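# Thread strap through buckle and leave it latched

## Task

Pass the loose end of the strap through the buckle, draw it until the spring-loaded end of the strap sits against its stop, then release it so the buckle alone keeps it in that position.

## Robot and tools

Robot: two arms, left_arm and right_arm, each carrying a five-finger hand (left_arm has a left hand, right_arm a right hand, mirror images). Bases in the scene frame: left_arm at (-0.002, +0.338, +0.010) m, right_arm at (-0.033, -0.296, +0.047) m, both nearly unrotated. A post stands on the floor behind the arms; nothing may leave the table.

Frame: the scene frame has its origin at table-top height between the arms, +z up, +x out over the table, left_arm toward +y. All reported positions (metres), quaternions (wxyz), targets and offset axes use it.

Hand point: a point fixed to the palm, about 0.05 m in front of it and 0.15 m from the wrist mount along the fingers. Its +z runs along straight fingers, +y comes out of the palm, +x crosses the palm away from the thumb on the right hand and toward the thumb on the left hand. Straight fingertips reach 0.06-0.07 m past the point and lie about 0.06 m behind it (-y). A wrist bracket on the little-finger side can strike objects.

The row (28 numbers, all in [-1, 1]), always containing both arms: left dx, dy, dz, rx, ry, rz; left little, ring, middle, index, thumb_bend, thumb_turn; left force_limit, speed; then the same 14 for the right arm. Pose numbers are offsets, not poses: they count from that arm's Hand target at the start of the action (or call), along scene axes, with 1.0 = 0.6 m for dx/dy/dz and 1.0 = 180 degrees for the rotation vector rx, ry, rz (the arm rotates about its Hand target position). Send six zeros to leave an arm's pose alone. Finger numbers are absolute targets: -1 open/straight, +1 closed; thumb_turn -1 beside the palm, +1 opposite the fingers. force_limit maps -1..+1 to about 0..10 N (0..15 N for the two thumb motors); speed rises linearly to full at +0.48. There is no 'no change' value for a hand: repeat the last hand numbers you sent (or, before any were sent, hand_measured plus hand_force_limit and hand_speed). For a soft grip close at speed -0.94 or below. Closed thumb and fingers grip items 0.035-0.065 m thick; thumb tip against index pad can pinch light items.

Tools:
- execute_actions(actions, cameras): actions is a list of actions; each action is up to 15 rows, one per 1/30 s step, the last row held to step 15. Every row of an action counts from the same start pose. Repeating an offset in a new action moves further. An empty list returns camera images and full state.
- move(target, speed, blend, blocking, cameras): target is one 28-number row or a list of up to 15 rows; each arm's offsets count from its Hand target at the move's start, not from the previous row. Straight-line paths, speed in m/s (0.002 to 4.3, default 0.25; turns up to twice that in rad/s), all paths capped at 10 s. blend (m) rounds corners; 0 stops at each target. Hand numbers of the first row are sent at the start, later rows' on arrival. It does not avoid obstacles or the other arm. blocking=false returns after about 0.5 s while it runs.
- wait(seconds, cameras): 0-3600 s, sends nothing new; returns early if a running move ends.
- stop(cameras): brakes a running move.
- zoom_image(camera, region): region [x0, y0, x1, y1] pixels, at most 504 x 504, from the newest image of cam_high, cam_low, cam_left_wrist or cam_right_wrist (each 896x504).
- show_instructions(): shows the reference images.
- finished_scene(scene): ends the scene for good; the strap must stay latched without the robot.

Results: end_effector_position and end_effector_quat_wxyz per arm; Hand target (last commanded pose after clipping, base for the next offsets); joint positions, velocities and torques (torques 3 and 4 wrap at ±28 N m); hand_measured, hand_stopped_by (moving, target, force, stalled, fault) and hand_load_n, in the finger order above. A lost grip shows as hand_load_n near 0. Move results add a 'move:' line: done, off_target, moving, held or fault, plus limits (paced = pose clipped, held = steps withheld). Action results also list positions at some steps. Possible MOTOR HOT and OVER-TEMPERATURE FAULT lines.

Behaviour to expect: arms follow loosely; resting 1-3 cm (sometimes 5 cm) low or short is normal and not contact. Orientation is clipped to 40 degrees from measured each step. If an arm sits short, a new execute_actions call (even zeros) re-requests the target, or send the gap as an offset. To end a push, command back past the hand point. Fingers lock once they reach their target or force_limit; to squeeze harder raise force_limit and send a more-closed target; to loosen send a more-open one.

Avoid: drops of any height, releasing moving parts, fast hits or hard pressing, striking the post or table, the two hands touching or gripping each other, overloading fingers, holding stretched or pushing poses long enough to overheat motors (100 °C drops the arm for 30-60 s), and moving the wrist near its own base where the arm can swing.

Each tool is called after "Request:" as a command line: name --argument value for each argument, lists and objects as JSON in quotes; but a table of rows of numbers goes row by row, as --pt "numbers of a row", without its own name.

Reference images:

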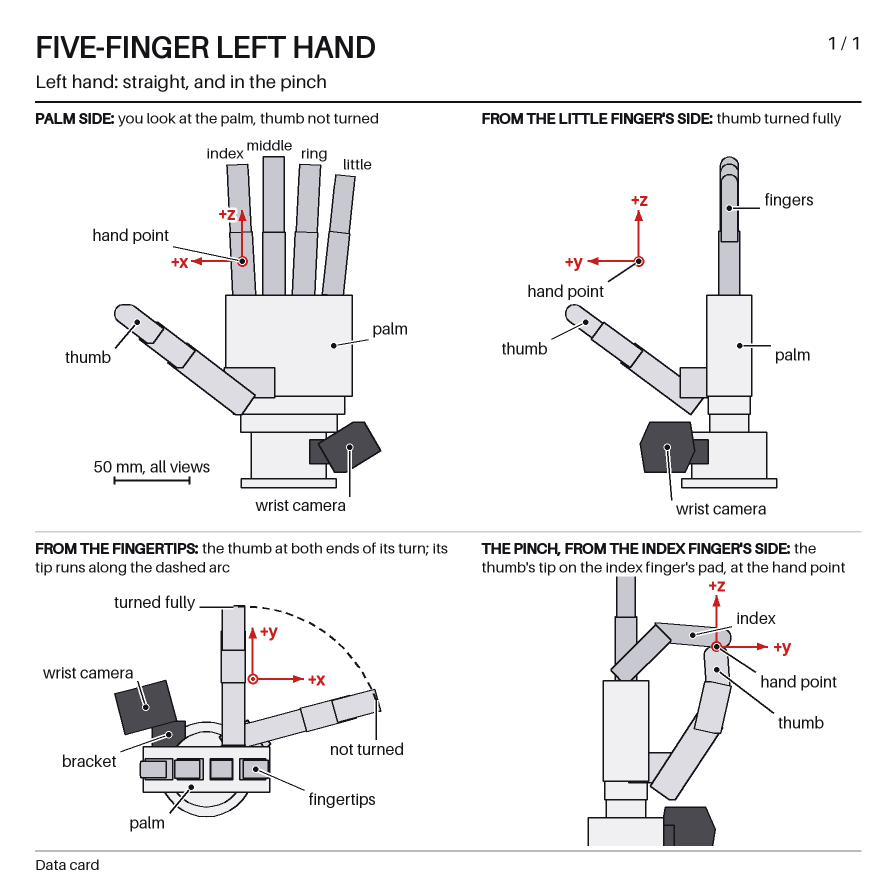

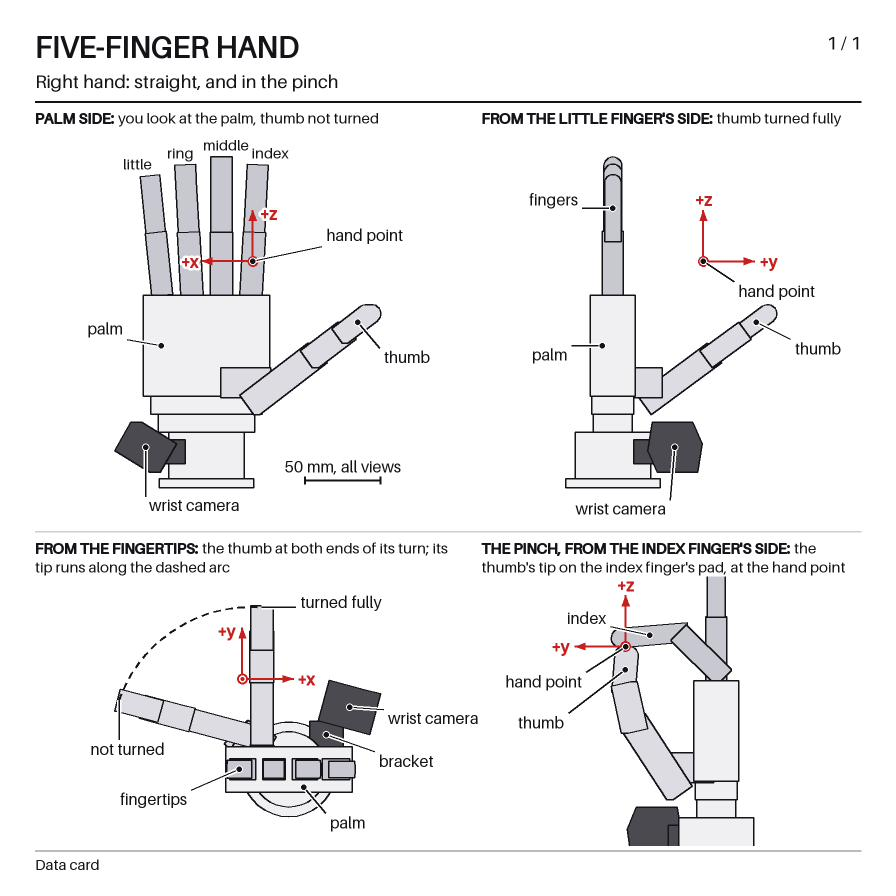

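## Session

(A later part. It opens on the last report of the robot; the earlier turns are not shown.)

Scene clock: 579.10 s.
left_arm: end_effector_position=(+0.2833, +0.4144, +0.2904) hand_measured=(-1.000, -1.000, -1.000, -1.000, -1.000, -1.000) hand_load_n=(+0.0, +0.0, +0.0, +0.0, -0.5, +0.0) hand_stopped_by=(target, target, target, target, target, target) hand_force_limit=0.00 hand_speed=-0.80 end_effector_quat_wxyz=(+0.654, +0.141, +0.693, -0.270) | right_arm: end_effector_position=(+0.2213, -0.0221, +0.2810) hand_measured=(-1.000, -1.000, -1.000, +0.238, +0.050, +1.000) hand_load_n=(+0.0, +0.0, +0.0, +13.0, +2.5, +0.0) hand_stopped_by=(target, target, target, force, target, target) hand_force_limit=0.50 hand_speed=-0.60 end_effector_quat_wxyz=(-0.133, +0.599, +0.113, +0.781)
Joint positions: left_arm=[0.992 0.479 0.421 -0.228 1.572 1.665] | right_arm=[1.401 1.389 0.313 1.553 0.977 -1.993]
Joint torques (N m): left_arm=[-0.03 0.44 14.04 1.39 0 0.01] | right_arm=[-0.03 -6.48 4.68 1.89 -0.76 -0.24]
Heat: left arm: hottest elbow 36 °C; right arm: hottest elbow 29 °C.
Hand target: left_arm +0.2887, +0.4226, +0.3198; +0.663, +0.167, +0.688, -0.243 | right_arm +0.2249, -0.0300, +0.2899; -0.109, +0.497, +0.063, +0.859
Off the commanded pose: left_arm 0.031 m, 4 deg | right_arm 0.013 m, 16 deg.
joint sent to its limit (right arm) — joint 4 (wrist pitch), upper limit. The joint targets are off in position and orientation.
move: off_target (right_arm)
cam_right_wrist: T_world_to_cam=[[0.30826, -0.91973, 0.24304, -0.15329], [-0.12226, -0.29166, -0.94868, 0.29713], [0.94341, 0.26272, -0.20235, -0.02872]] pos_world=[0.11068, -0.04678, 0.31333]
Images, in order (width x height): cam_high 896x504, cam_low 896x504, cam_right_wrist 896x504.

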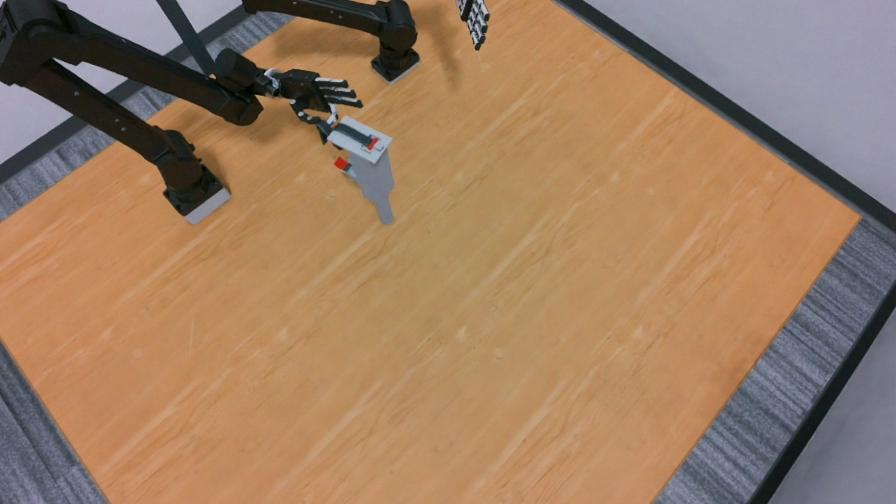

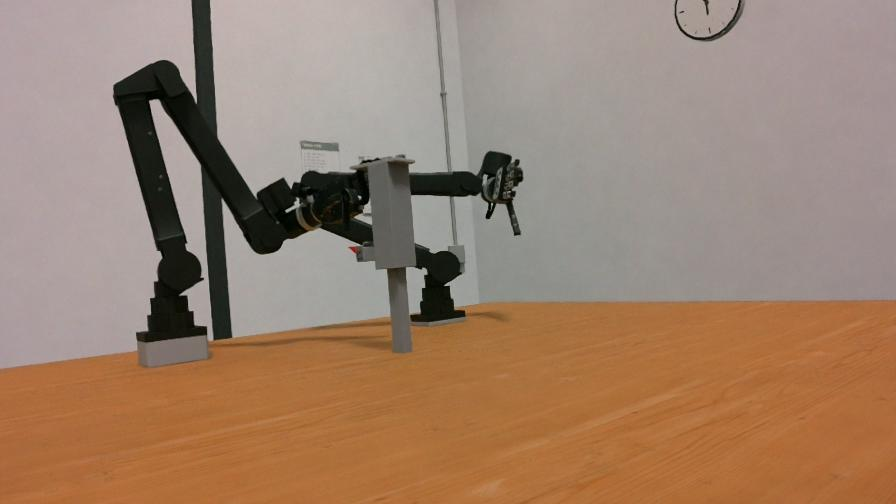

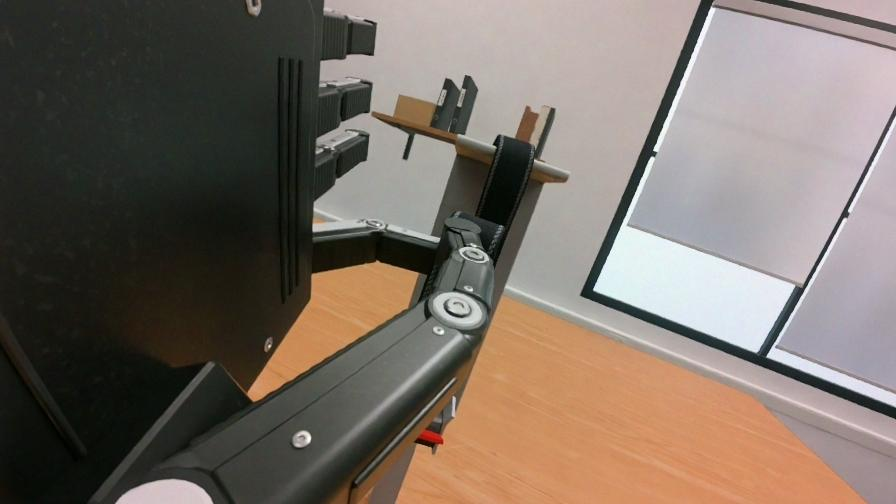

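Request:
move --target '[0,0,0,0,0,0,-1,-1,-1,-1,-1,-1,0,-0.8,0.0517,0.0033,-0.0,-0.0139,0.0538,0,-1,-1,-1,0.5,0.05,1,0.5,-0.6]' --speed 0.05 --cameras '["cam_low","cam_high","cam_right_wrist"]'

Request:
zoom_image --camera "cam_low" --region '[300, 140, 430, 290]'

Request:
zoom_image --camera "cam_high" --region '[280, 80, 420, 220]'

Scene clock: 593.33 s.
left_arm: end_effector_position=(+0.2833, +0.4144, +0.2904) hand_measured=(-1.000, -1.000, -1.000, -1.000, -1.000, -1.000) hand_load_n=(+0.0, +0.0, +0.0, +0.0, +0.0, +0.0) hand_stopped_by=(target, target, target, target, target, target) hand_force_limit=0.00 hand_speed=-0.80 end_effector_quat_wxyz=(+0.654, +0.141, +0.693, -0.270) | right_arm: end_effector_position=(+0.2505, -0.0377, +0.2769) hand_measured=(-1.000, -1.000, -1.000, +0.238, +0.050, +1.000) hand_load_n=(+0.0, +0.0, +0.0, +13.0, +2.0, +0.0) hand_stopped_by=(target, target, target, force, target, target) hand_force_limit=0.50 hand_speed=-0.60 end_effector_quat_wxyz=(-0.095, +0.602, +0.099, +0.787)
Joint positions: left_arm=[0.992 0.479 0.421 -0.228 1.572 1.665] | right_arm=[1.296 1.424 0.327 1.553 0.949 -1.993]
Joint torques (N m): left_arm=[0.09 0.44 14.08 1.37 0 0.01] | right_arm=[-0.03 -5.01 7.65 1.94 -0.73 -0.07]
Heat: left arm: hottest elbow 36 °C; right arm: hottest elbow 29 °C.
Hand target: left_arm +0.2887, +0.4226, +0.3198; +0.663, +0.167, +0.688, -0.243 | right_arm +0.2559, -0.0281, +0.2899; -0.103, +0.570, +0.072, +0.812
Off the commanded pose: left_arm 0.031 m, 4 deg | right_arm 0.017 m, 6 deg.
joint sent to its limit (right arm) — joint 4 (wrist pitch), upper limit. The joint targets are off in position and orientation.
move: off_target (right_arm)
cam_right_wrist: T_world_to_cam=[[0.23255, -0.93521, 0.26703, -0.16398], [-0.13934, -0.30376, -0.9425, 0.29436], [0.96255, 0.18197, -0.20095, -0.06114]] pos_world=[0.138, -0.05281, 0.30894]
Images, in order (width x height): cam_high 896x504, cam_low 896x504, cam_right_wrist 896x504.

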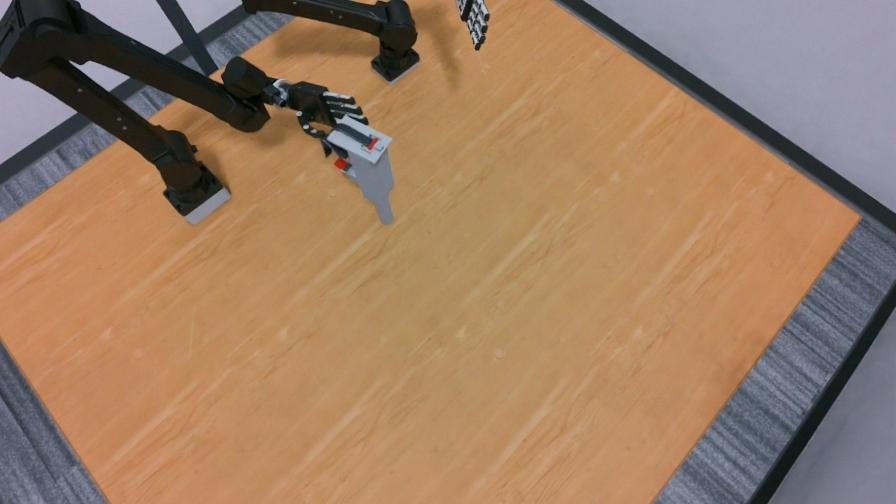

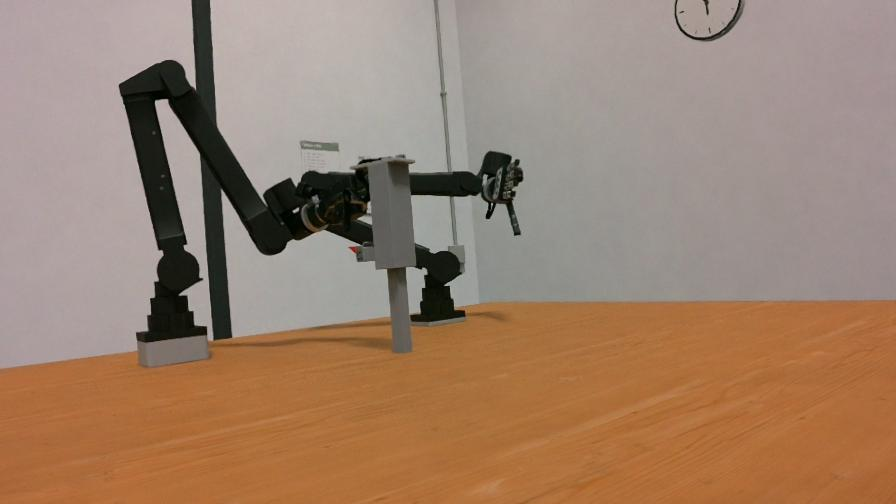

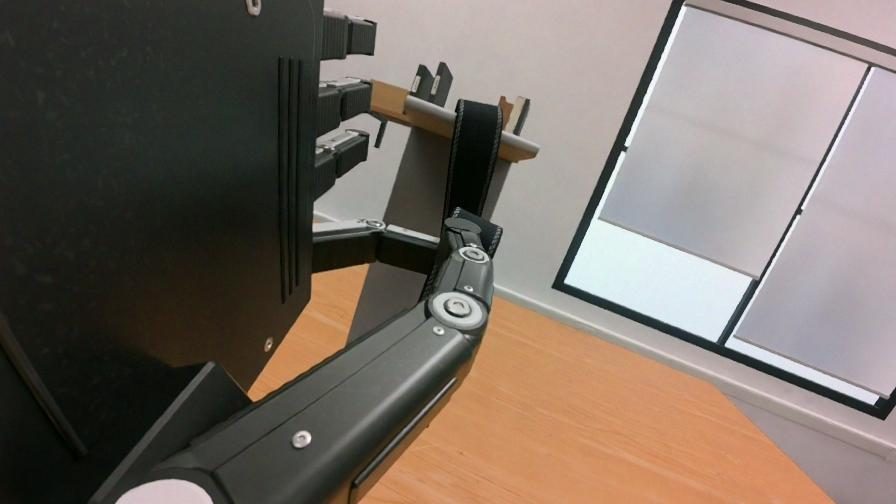

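Scaled by 3.360.

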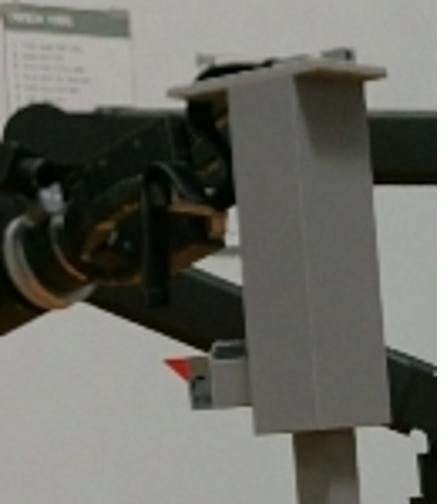

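Scaled by 3.600.

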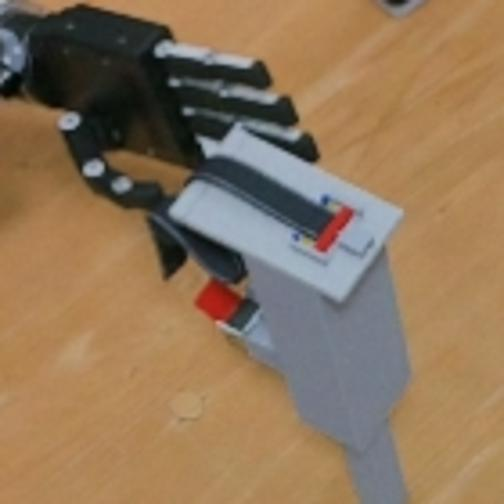

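Request:
move --target '[0,0,0,0,0,0,-1,-1,-1,-1,-1,-1,0,-0.8,0.0202,0.030,0.0,0,0,0,-1,-1,-1,0.5,0.05,1,0.5,-0.6]' --speed 0.05 --cameras '["cam_low","cam_high","cam_right_wrist"]'

Request:
zoom_image --camera "cam_low" --region '[330, 170, 410, 280]'

Request:
zoom_image --camera "cam_high" --region '[310, 110, 390, 200]'

Scene clock: 603.40 s.
left_arm: end_effector_position=(+0.2833, +0.4144, +0.2904) hand_measured=(-1.000, -1.000, -1.000, -1.000, -1.000, -1.000) hand_load_n=(+0.0, +0.0, +0.0, +0.0, +0.0, +0.0) hand_stopped_by=(target, target, target, target, target, target) hand_force_limit=0.00 hand_speed=-0.80 end_effector_quat_wxyz=(+0.654, +0.141, +0.693, -0.270) | right_arm: end_effector_position=(+0.2600, -0.0171, +0.2777) hand_measured=(-1.000, -1.000, -1.000, +0.238, +0.050, +1.000) hand_load_n=(+0.0, +0.0, +0.0, +13.0, +2.5, +0.0) hand_stopped_by=(target, target, target, force, target, target) hand_force_limit=0.50 hand_speed=-0.60 end_effector_quat_wxyz=(-0.096, +0.598, +0.101, +0.789)
Joint positions: left_arm=[0.992 0.479 0.421 -0.228 1.572 1.665] | right_arm=[1.284 1.479 0.384 1.553 0.931 -1.993]
Joint torques (N m): left_arm=[0.03 0.38 14.04 1.4 0 0.01] | right_arm=[-0.03 -5.71 7.69 1.95 -0.73 -0.02]
Heat: left arm: hottest elbow 36 °C; right arm: hottest elbow 29 °C.
Hand target: left_arm +0.2887, +0.4226, +0.3198; +0.663, +0.167, +0.688, -0.243 | right_arm +0.2681, -0.0101, +0.2899; -0.103, +0.570, +0.072, +0.812
Off the commanded pose: left_arm 0.031 m, 4 deg | right_arm 0.016 m, 5 deg.
joint sent to its limit (right arm) — joint 4 (wrist pitch), upper limit. The joint targets are off in position and orientation.
move: off_target (right_arm)
cam_right_wrist: T_world_to_cam=[[0.23434, -0.93397, 0.26978, -0.14832], [-0.1303, -0.30518, -0.94334, 0.30066], [0.96338, 0.18591, -0.19322, -0.07615]] pos_world=[0.14729, -0.03262, 0.30892]
Images, in order (width x height): cam_high 896x504, cam_low 896x504, cam_right_wrist 896x504.

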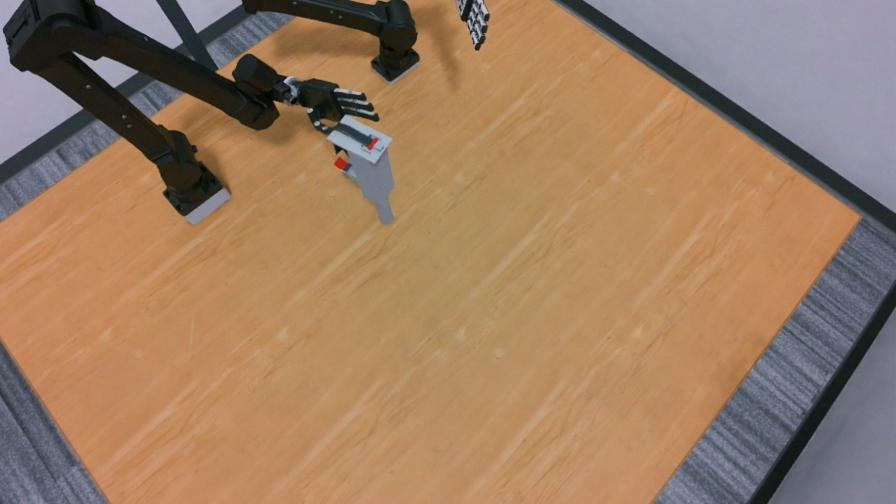

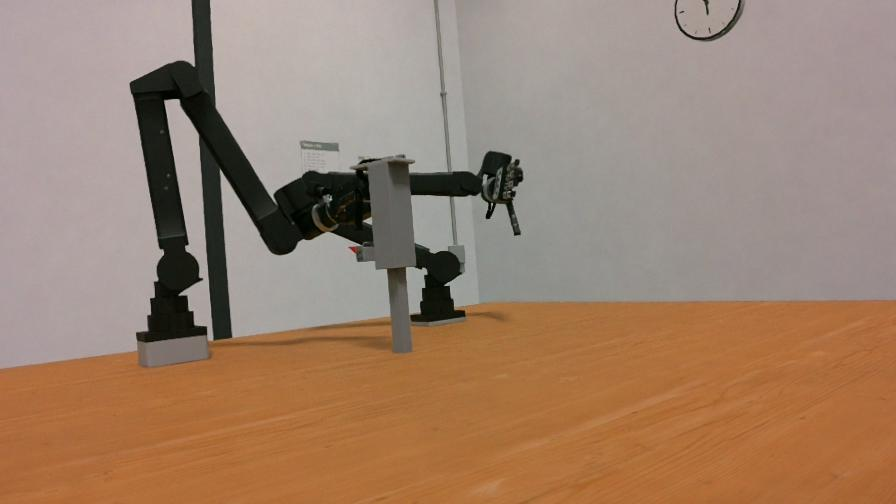

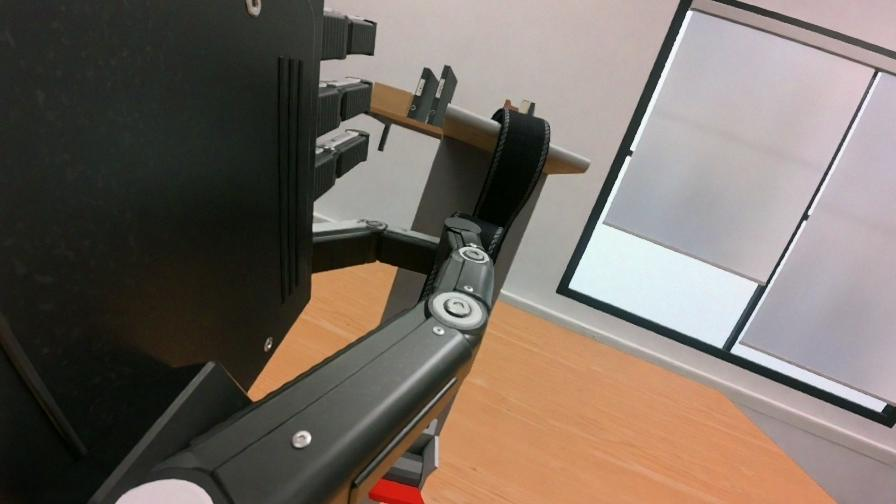

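Scaled by 4.582.

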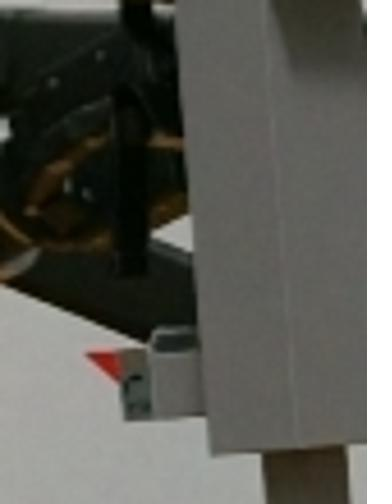

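Scaled by 5.600.

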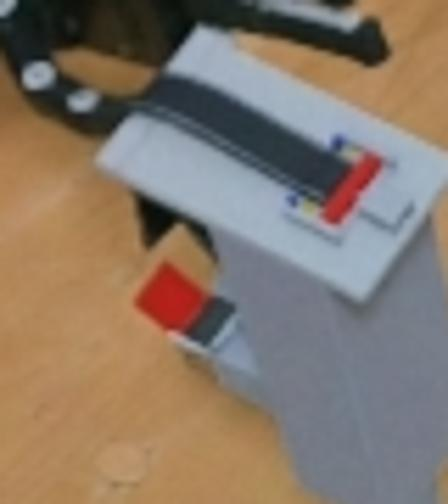

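Request:
zoom_image --camera "cam_high" --region '[325, 135, 365, 175]'

Request:
zoom_image --camera "cam_low" --region '[345, 210, 385, 270]'

Request:
zoom_image --camera "cam_right_wrist" --region '[330, 80, 600, 504]'

Scaled by 12.600.

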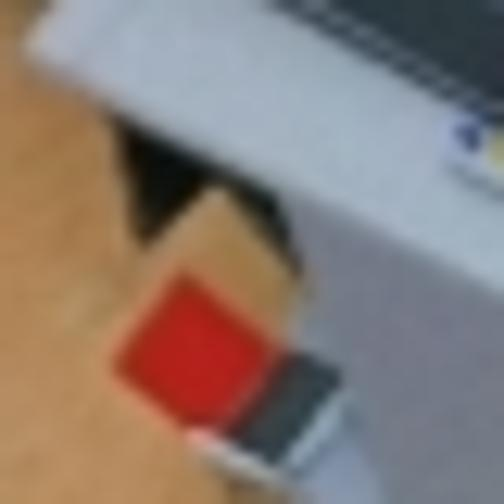

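Scaled by 8.400.

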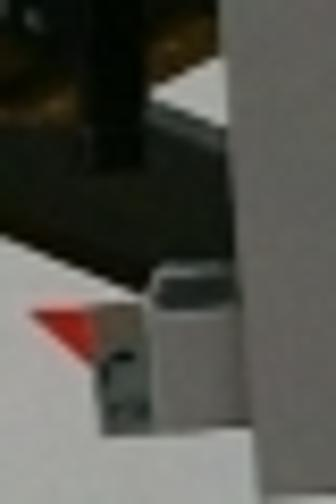

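Scaled by 1.189.

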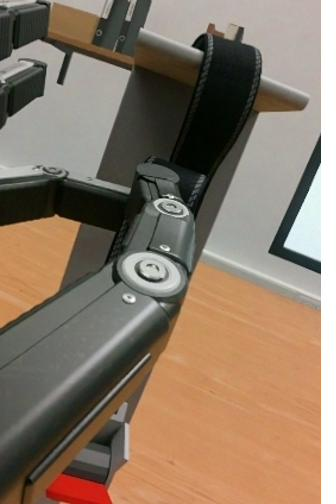

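Request:
move --target '[0,0,0,0,0,0,-1,-1,-1,-1,-1,-1,0,-0.8,0.030,-0.008,0.0,0,0,0,-1,-1,-1,0.5,0.05,1,0.5,-0.6]' --speed 0.05 --cameras '["cam_low","cam_high","cam_right_wrist"]'

Request:
zoom_image --camera "cam_low" --region '[345, 210, 385, 270]'

Request:
zoom_image --camera "cam_high" --region '[325, 135, 365, 175]'

Request:
zoom_image --camera "cam_low" --region '[320, 150, 420, 280]'

Scene clock: 660.43 s.
left_arm: end_effector_position=(+0.2833, +0.4144, +0.2904) hand_measured=(-1.000, -1.000, -1.000, -1.000, -1.000, -1.000) hand_load_n=(+0.0, +0.0, +0.0, +0.0, +0.0, +0.0) hand_stopped_by=(target, target, target, target, target, target) hand_force_limit=0.00 hand_speed=-0.80 end_effector_quat_wxyz=(+0.654, +0.141, +0.693, -0.270) | right_arm: end_effector_position=(+0.2769, -0.0211, +0.2779) hand_measured=(-1.000, -1.000, -1.000, +0.238, +0.050, +1.000) hand_load_n=(+0.0, +0.0, +0.0, +13.0, +2.5, +0.0) hand_stopped_by=(target, target, target, force, target, target) hand_force_limit=0.50 hand_speed=-0.60 end_effector_quat_wxyz=(-0.089, +0.593, +0.103, +0.794)
Joint positions: left_arm=[0.992 0.479 0.421 -0.228 1.572 1.665] | right_arm=[1.226 1.496 0.39 1.553 0.877 -1.983]
Joint torques (N m): left_arm=[0.15 0.44 14.02 1.4 0 0.01] | right_arm=[0.03 -5.89 7.62 1.99 -0.69 0.11]
Heat: left arm: hottest elbow 36 °C; right arm: hottest elbow 28 °C.
Hand target: left_arm +0.2887, +0.4226, +0.3198; +0.663, +0.167, +0.688, -0.243 | right_arm +0.2861, -0.0149, +0.2899; -0.103, +0.570, +0.072, +0.812
Off the commanded pose: left_arm 0.031 m, 4 deg | right_arm 0.016 m, 5 deg.
joint sent to its limit (right arm) — joint 4 (wrist pitch), upper limit. The joint targets are off in position and orientation.
move: off_target (right_arm)
cam_right_wrist: T_world_to_cam=[[0.22291, -0.93312, 0.28213, -0.15632], [-0.11735, -0.31299, -0.94248, 0.29773], [0.96775, 0.17698, -0.17927, -0.09711]] pos_world=[0.16376, -0.03549, 0.3073]
Images, in order (width x height): cam_high 896x504, cam_low 896x504, cam_right_wrist 896x504.

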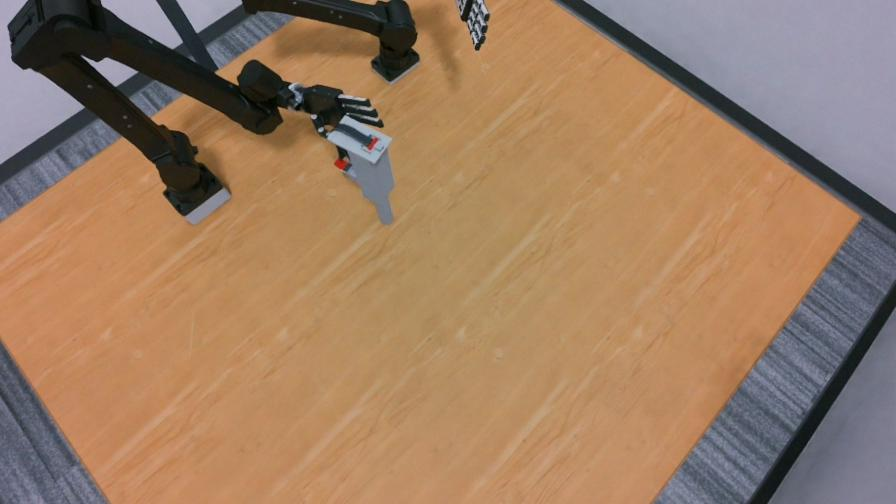

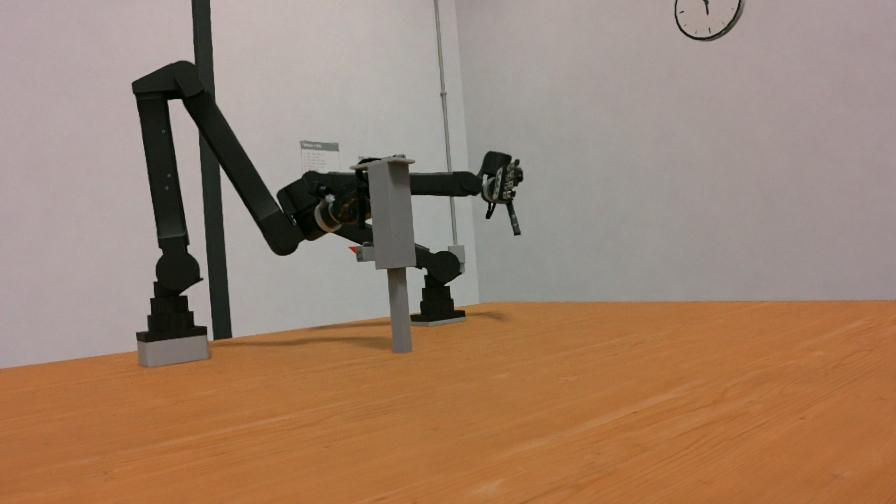

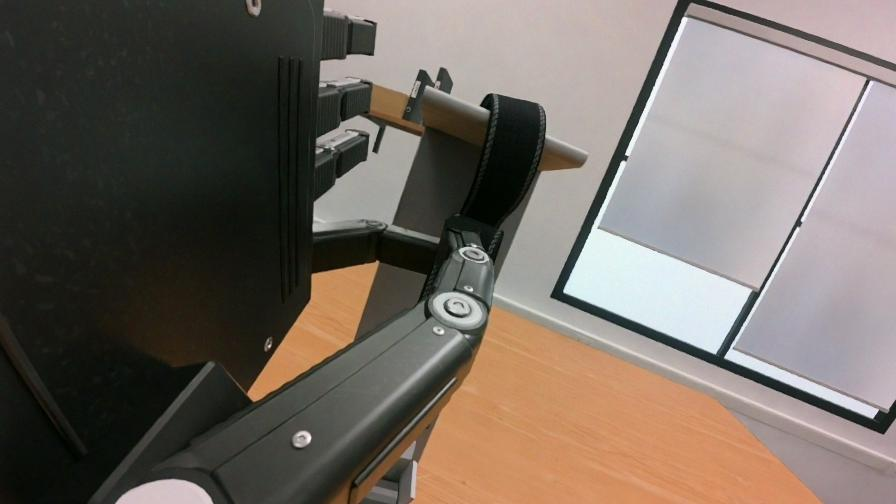

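Scaled by 8.400.

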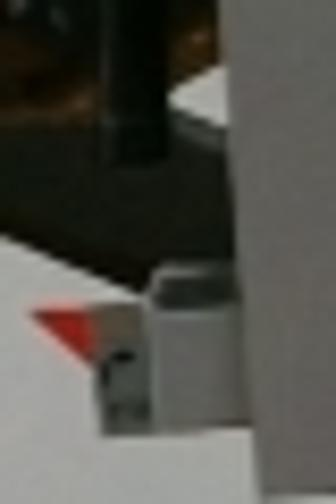

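Scaled by 12.600.

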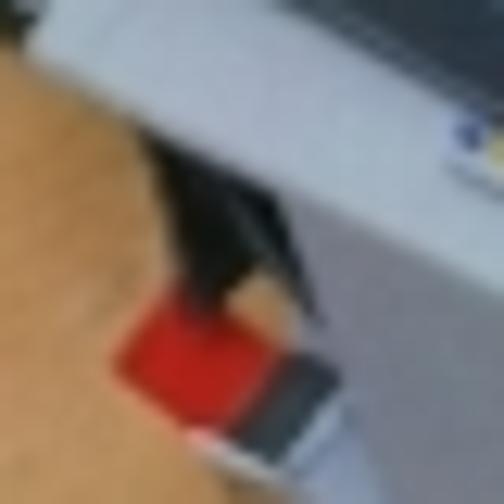

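Scaled by 3.877.

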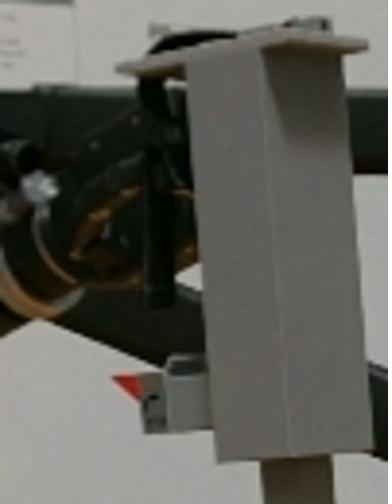

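Request:
move --target '[0,0,0,0,0,0,-1,-1,-1,-1,-1,-1,0,-0.8,0.0145,-0.002,-0.015,0,0,0,-1,-1,-1,0.5,0.05,1,0.5,-0.6]' --speed 0.05 --cameras '["cam_low","cam_high"]'

Request:
zoom_image --camera "cam_low" --region '[345, 210, 385, 270]'

Request:
zoom_image --camera "cam_high" --region '[325, 135, 365, 175]'

Scene clock: 671.73 s.
left_arm: end_effector_position=(+0.2833, +0.4144, +0.2904) hand_measured=(-1.000, -1.000, -1.000, -1.000, -1.000, -1.000) hand_load_n=(+0.0, +0.0, +0.0, +0.0, +0.0, +0.0) hand_stopped_by=(target, target, target, target, target, target) hand_force_limit=0.00 hand_speed=-0.80 end_effector_quat_wxyz=(+0.654, +0.141, +0.693, -0.270) | right_arm: end_effector_position=(+0.2851, -0.0222, +0.2694) hand_measured=(-1.000, -1.000, -1.000, +0.238, +0.050, +1.000) hand_load_n=(+0.0, +0.5, +0.0, +13.0, +2.5, +0.0) hand_stopped_by=(target, target, target, force, target, target) hand_force_limit=0.50 hand_speed=-0.60 end_effector_quat_wxyz=(-0.090, +0.596, +0.103, +0.791)
Joint positions: left_arm=[0.992 0.479 0.421 -0.228 1.572 1.665] | right_arm=[1.2 1.521 0.39 1.553 0.856 -1.956]
Joint torques (N m): left_arm=[-0.03 0.44 14.04 1.39 0.01 0] | right_arm=[-0.03 -6.12 7.46 2.03 -0.66 0.11]
Heat: left arm: hottest elbow 36 °C; right arm: hottest elbow 29 °C.
Hand target: left_arm +0.2887, +0.4226, +0.3198; +0.663, +0.167, +0.688, -0.243 | right_arm +0.2948, -0.0161, +0.2809; -0.103, +0.570, +0.072, +0.812
Off the commanded pose: left_arm 0.031 m, 4 deg | right_arm 0.016 m, 5 deg.
joint sent to its limit (right arm) — joint 4 (wrist pitch), upper limit. The joint targets are off in position and orientation.
move: off_target (right_arm)
Images, in order (width x height): cam_high 896x504, cam_low 896x504.

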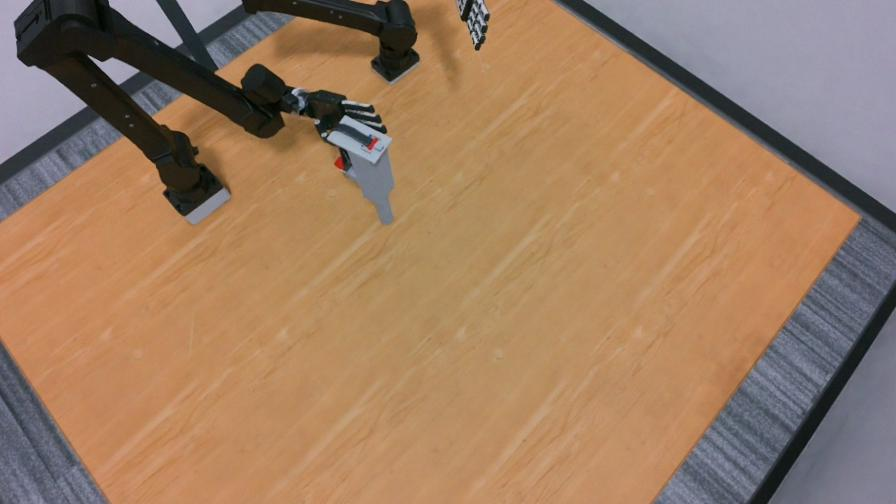

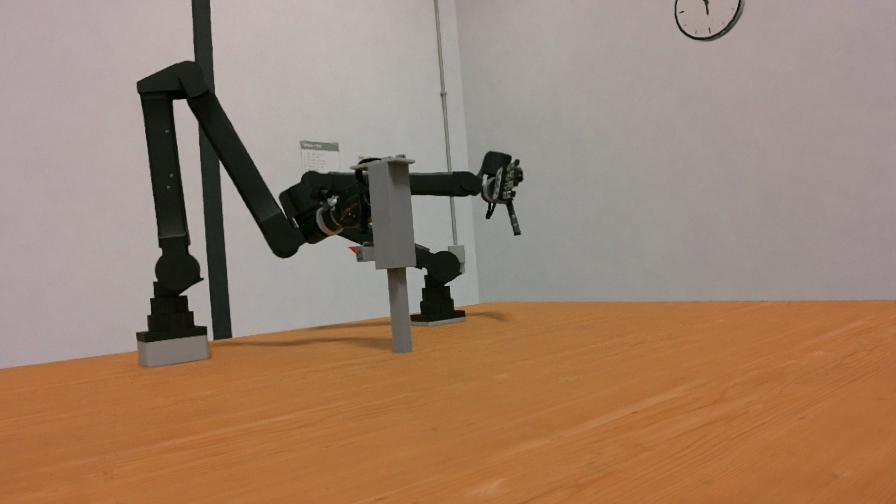

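Scaled by 8.400.

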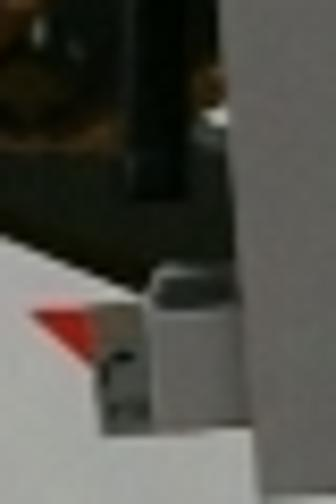

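Scaled by 12.600.

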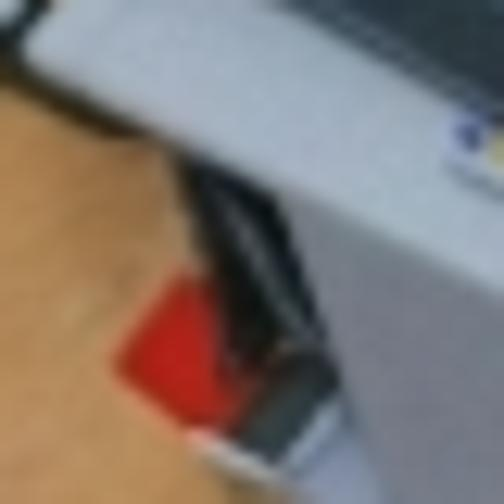

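Request:
move --target '[0,0,0,0,0,0,-1,-1,-1,-1,-1,-1,0,-0.8,0.003,0.0025,-0.025,0,0,0,-1,-1,-1,0.5,0.05,1,0.5,-0.6]' --speed 0.04 --cameras '["cam_low","cam_high"]'

Request:
zoom_image --camera "cam_low" --region '[345, 210, 385, 270]'

Request:
zoom_image --camera "cam_high" --region '[325, 135, 365, 175]'

Scene clock: 687.60 s.
left_arm: end_effector_position=(+0.2833, +0.4144, +0.2904) hand_measured=(-1.000, -1.000, -1.000, -1.000, -1.000, -1.000) hand_load_n=(+0.0, +0.0, +0.0, +0.0, +0.0, +0.0) hand_stopped_by=(target, target, target, target, target, target) hand_force_limit=0.00 hand_speed=-0.80 end_effector_quat_wxyz=(+0.654, +0.141, +0.693, -0.270) | right_arm: end_effector_position=(+0.2872, -0.0197, +0.2562) hand_measured=(-1.000, -1.000, -1.000, +0.238, +0.050, +1.000) hand_load_n=(+0.0, +0.0, +0.0, +13.0, +2.5, +0.0) hand_stopped_by=(target, target, target, force, target, target) hand_force_limit=0.50 hand_speed=-0.60 end_effector_quat_wxyz=(-0.092, +0.604, +0.104, +0.785)
Joint positions: left_arm=[0.992 0.479 0.421 -0.228 1.572 1.665] | right_arm=[1.197 1.553 0.39 1.553 0.856 -1.925]
Joint torques (N m): left_arm=[0.03 0.56 14.04 1.4 0.01 0] | right_arm=[-0.03 -6.3 6.97 2.06 -0.55 0.11]
Heat: left arm: hottest elbow 37 °C; right arm: hottest elbow 29 °C.
Hand target: left_arm +0.2887, +0.4226, +0.3198; +0.663, +0.167, +0.688, -0.243 | right_arm +0.2966, -0.0146, +0.2659; -0.103, +0.570, +0.072, +0.812
Off the commanded pose: left_arm 0.031 m, 4 deg | right_arm 0.014 m, 6 deg.
joint sent to its limit (right arm) — joint 4 (wrist pitch), upper limit. The joint targets are off in position and orientation.
move: off_target (right_arm)
Images, in order (width x height): cam_high 896x504, cam_low 896x504.

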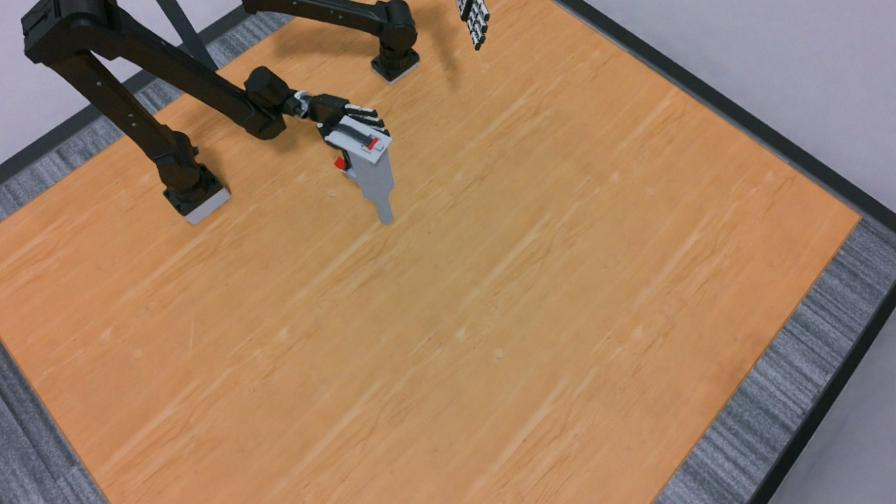

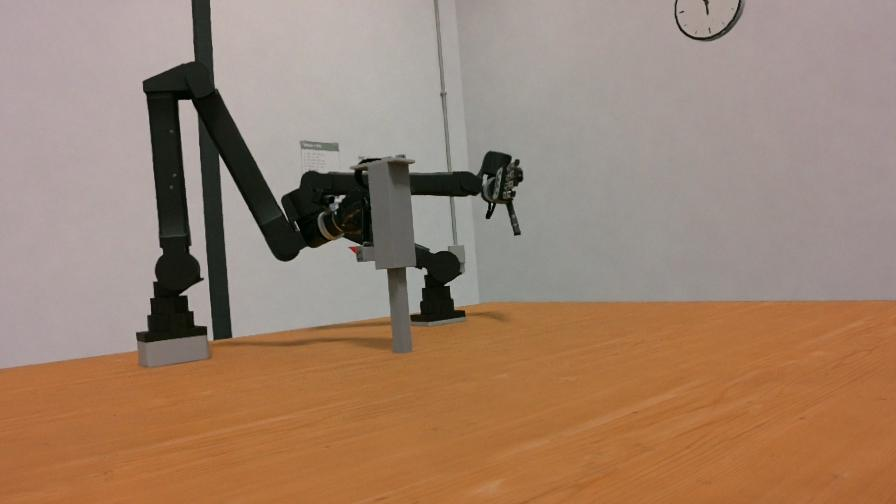

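Scaled by 8.400.

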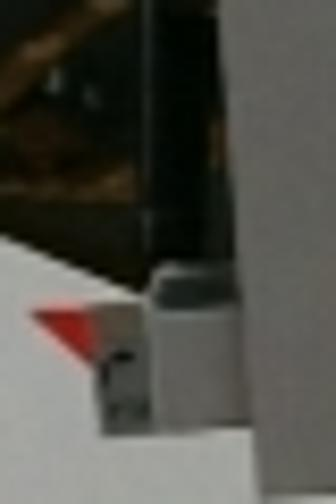

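Scaled by 12.600.

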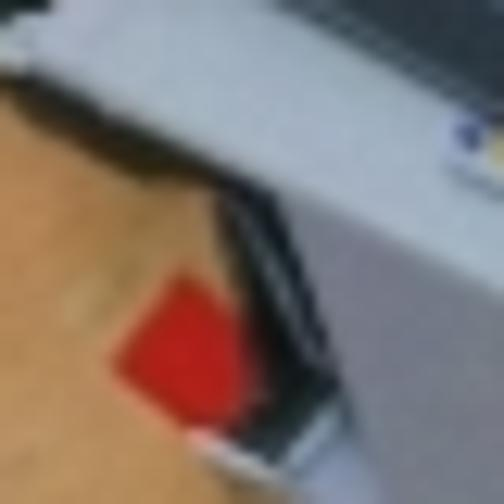

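Request:
move --target '[0,0,0,0,0,0,-1,-1,-1,-1,-1,-1,0,-0.8,0.0,0.0,-0.022,0,0,0,-1,-1,-1,0.5,0.05,1,0.5,-0.6]' --speed 0.03 --cameras '["cam_low","cam_high","cam_right_wrist"]'

Request:
zoom_image --camera "cam_low" --region '[335, 190, 385, 270]'

Request:
zoom_image --camera "cam_high" --region '[325, 135, 365, 175]'

Scene clock: 693.57 s.
left_arm: end_effector_position=(+0.2833, +0.4144, +0.2904) hand_measured=(-1.000, -1.000, -1.000, -1.000, -1.000, -1.000) hand_load_n=(+0.0, +0.0, +0.0, +0.0, +0.0, +0.0) hand_stopped_by=(target, target, target, target, target, target) hand_force_limit=0.00 hand_speed=-0.80 end_effector_quat_wxyz=(+0.654, +0.141, +0.693, -0.270) | right_arm: end_effector_position=(+0.2880, -0.0173, +0.2460) hand_measured=(-1.000, -1.000, -1.000, +0.238, +0.050, +1.000) hand_load_n=(+0.0, +0.0, +0.0, +13.0, +2.5, +0.0) hand_stopped_by=(target, target, target, force, target, target) hand_force_limit=0.50 hand_speed=-0.60 end_effector_quat_wxyz=(-0.095, +0.610, +0.105, +0.780)
Joint positions: left_arm=[0.992 0.479 0.421 -0.228 1.572 1.665] | right_arm=[1.197 1.577 0.39 1.553 0.856 -1.901]
Joint torques (N m): left_arm=[0.03 0.44 14.08 1.39 0 0.01] | right_arm=[-0.03 -6.42 6.31 2.07 -0.32 0.14]
Heat: left arm: hottest elbow 37 °C; right arm: hottest elbow 29 °C.
Hand target: left_arm +0.2887, +0.4226, +0.3198; +0.663, +0.167, +0.688, -0.243 | right_arm +0.2966, -0.0146, +0.2527; -0.103, +0.570, +0.072, +0.812
Off the commanded pose: left_arm 0.031 m, 4 deg | right_arm 0.011 m, 7 deg.
joint sent to its limit (right arm) — joint 4 (wrist pitch), upper limit. The joint targets are off in position and orientation.
move: off_target (right_arm)
cam_right_wrist: T_world_to_cam=[[0.24623, -0.92985, 0.27341, -0.15073], [-0.15559, -0.31636, -0.93579, 0.27951], [0.95664, 0.18788, -0.22258, -0.10017]] pos_world=[0.17644, -0.03291, 0.28048]
Images, in order (width x height): cam_high 896x504, cam_low 896x504, cam_right_wrist 896x504.

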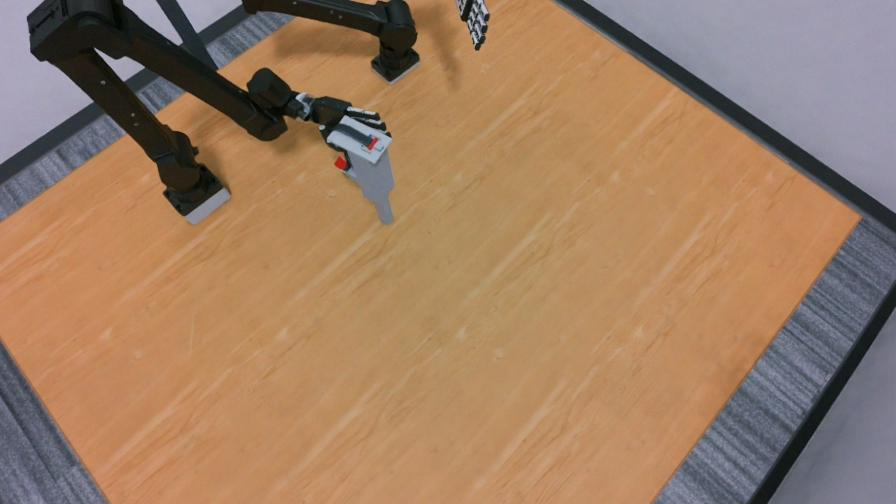

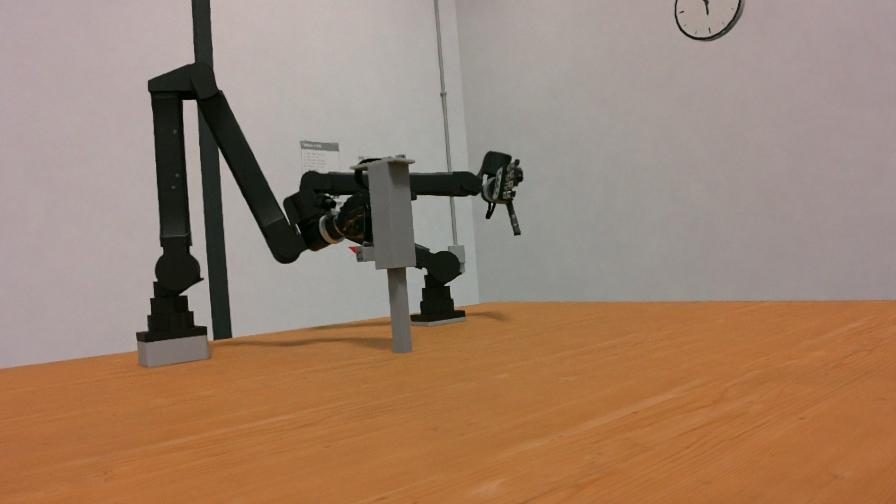

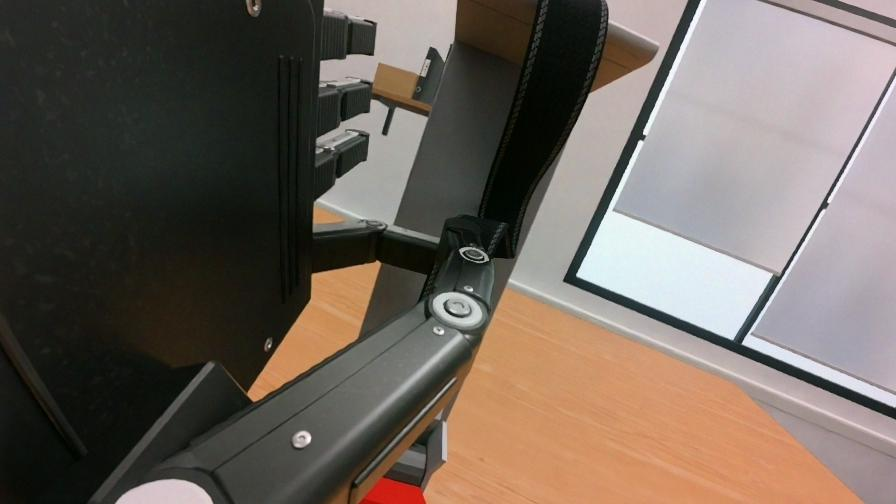

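Scaled by 6.300.

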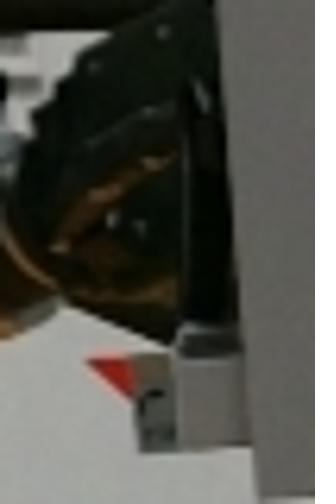

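Scaled by 12.600.

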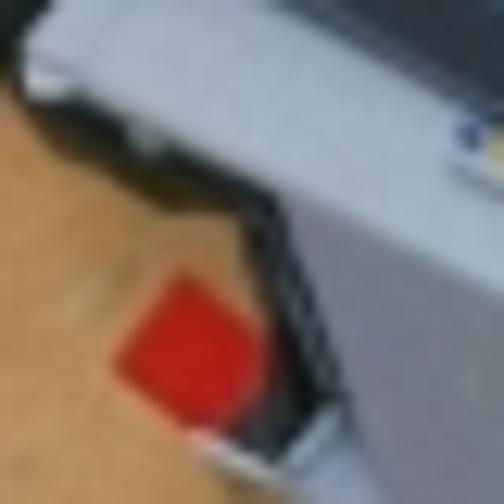

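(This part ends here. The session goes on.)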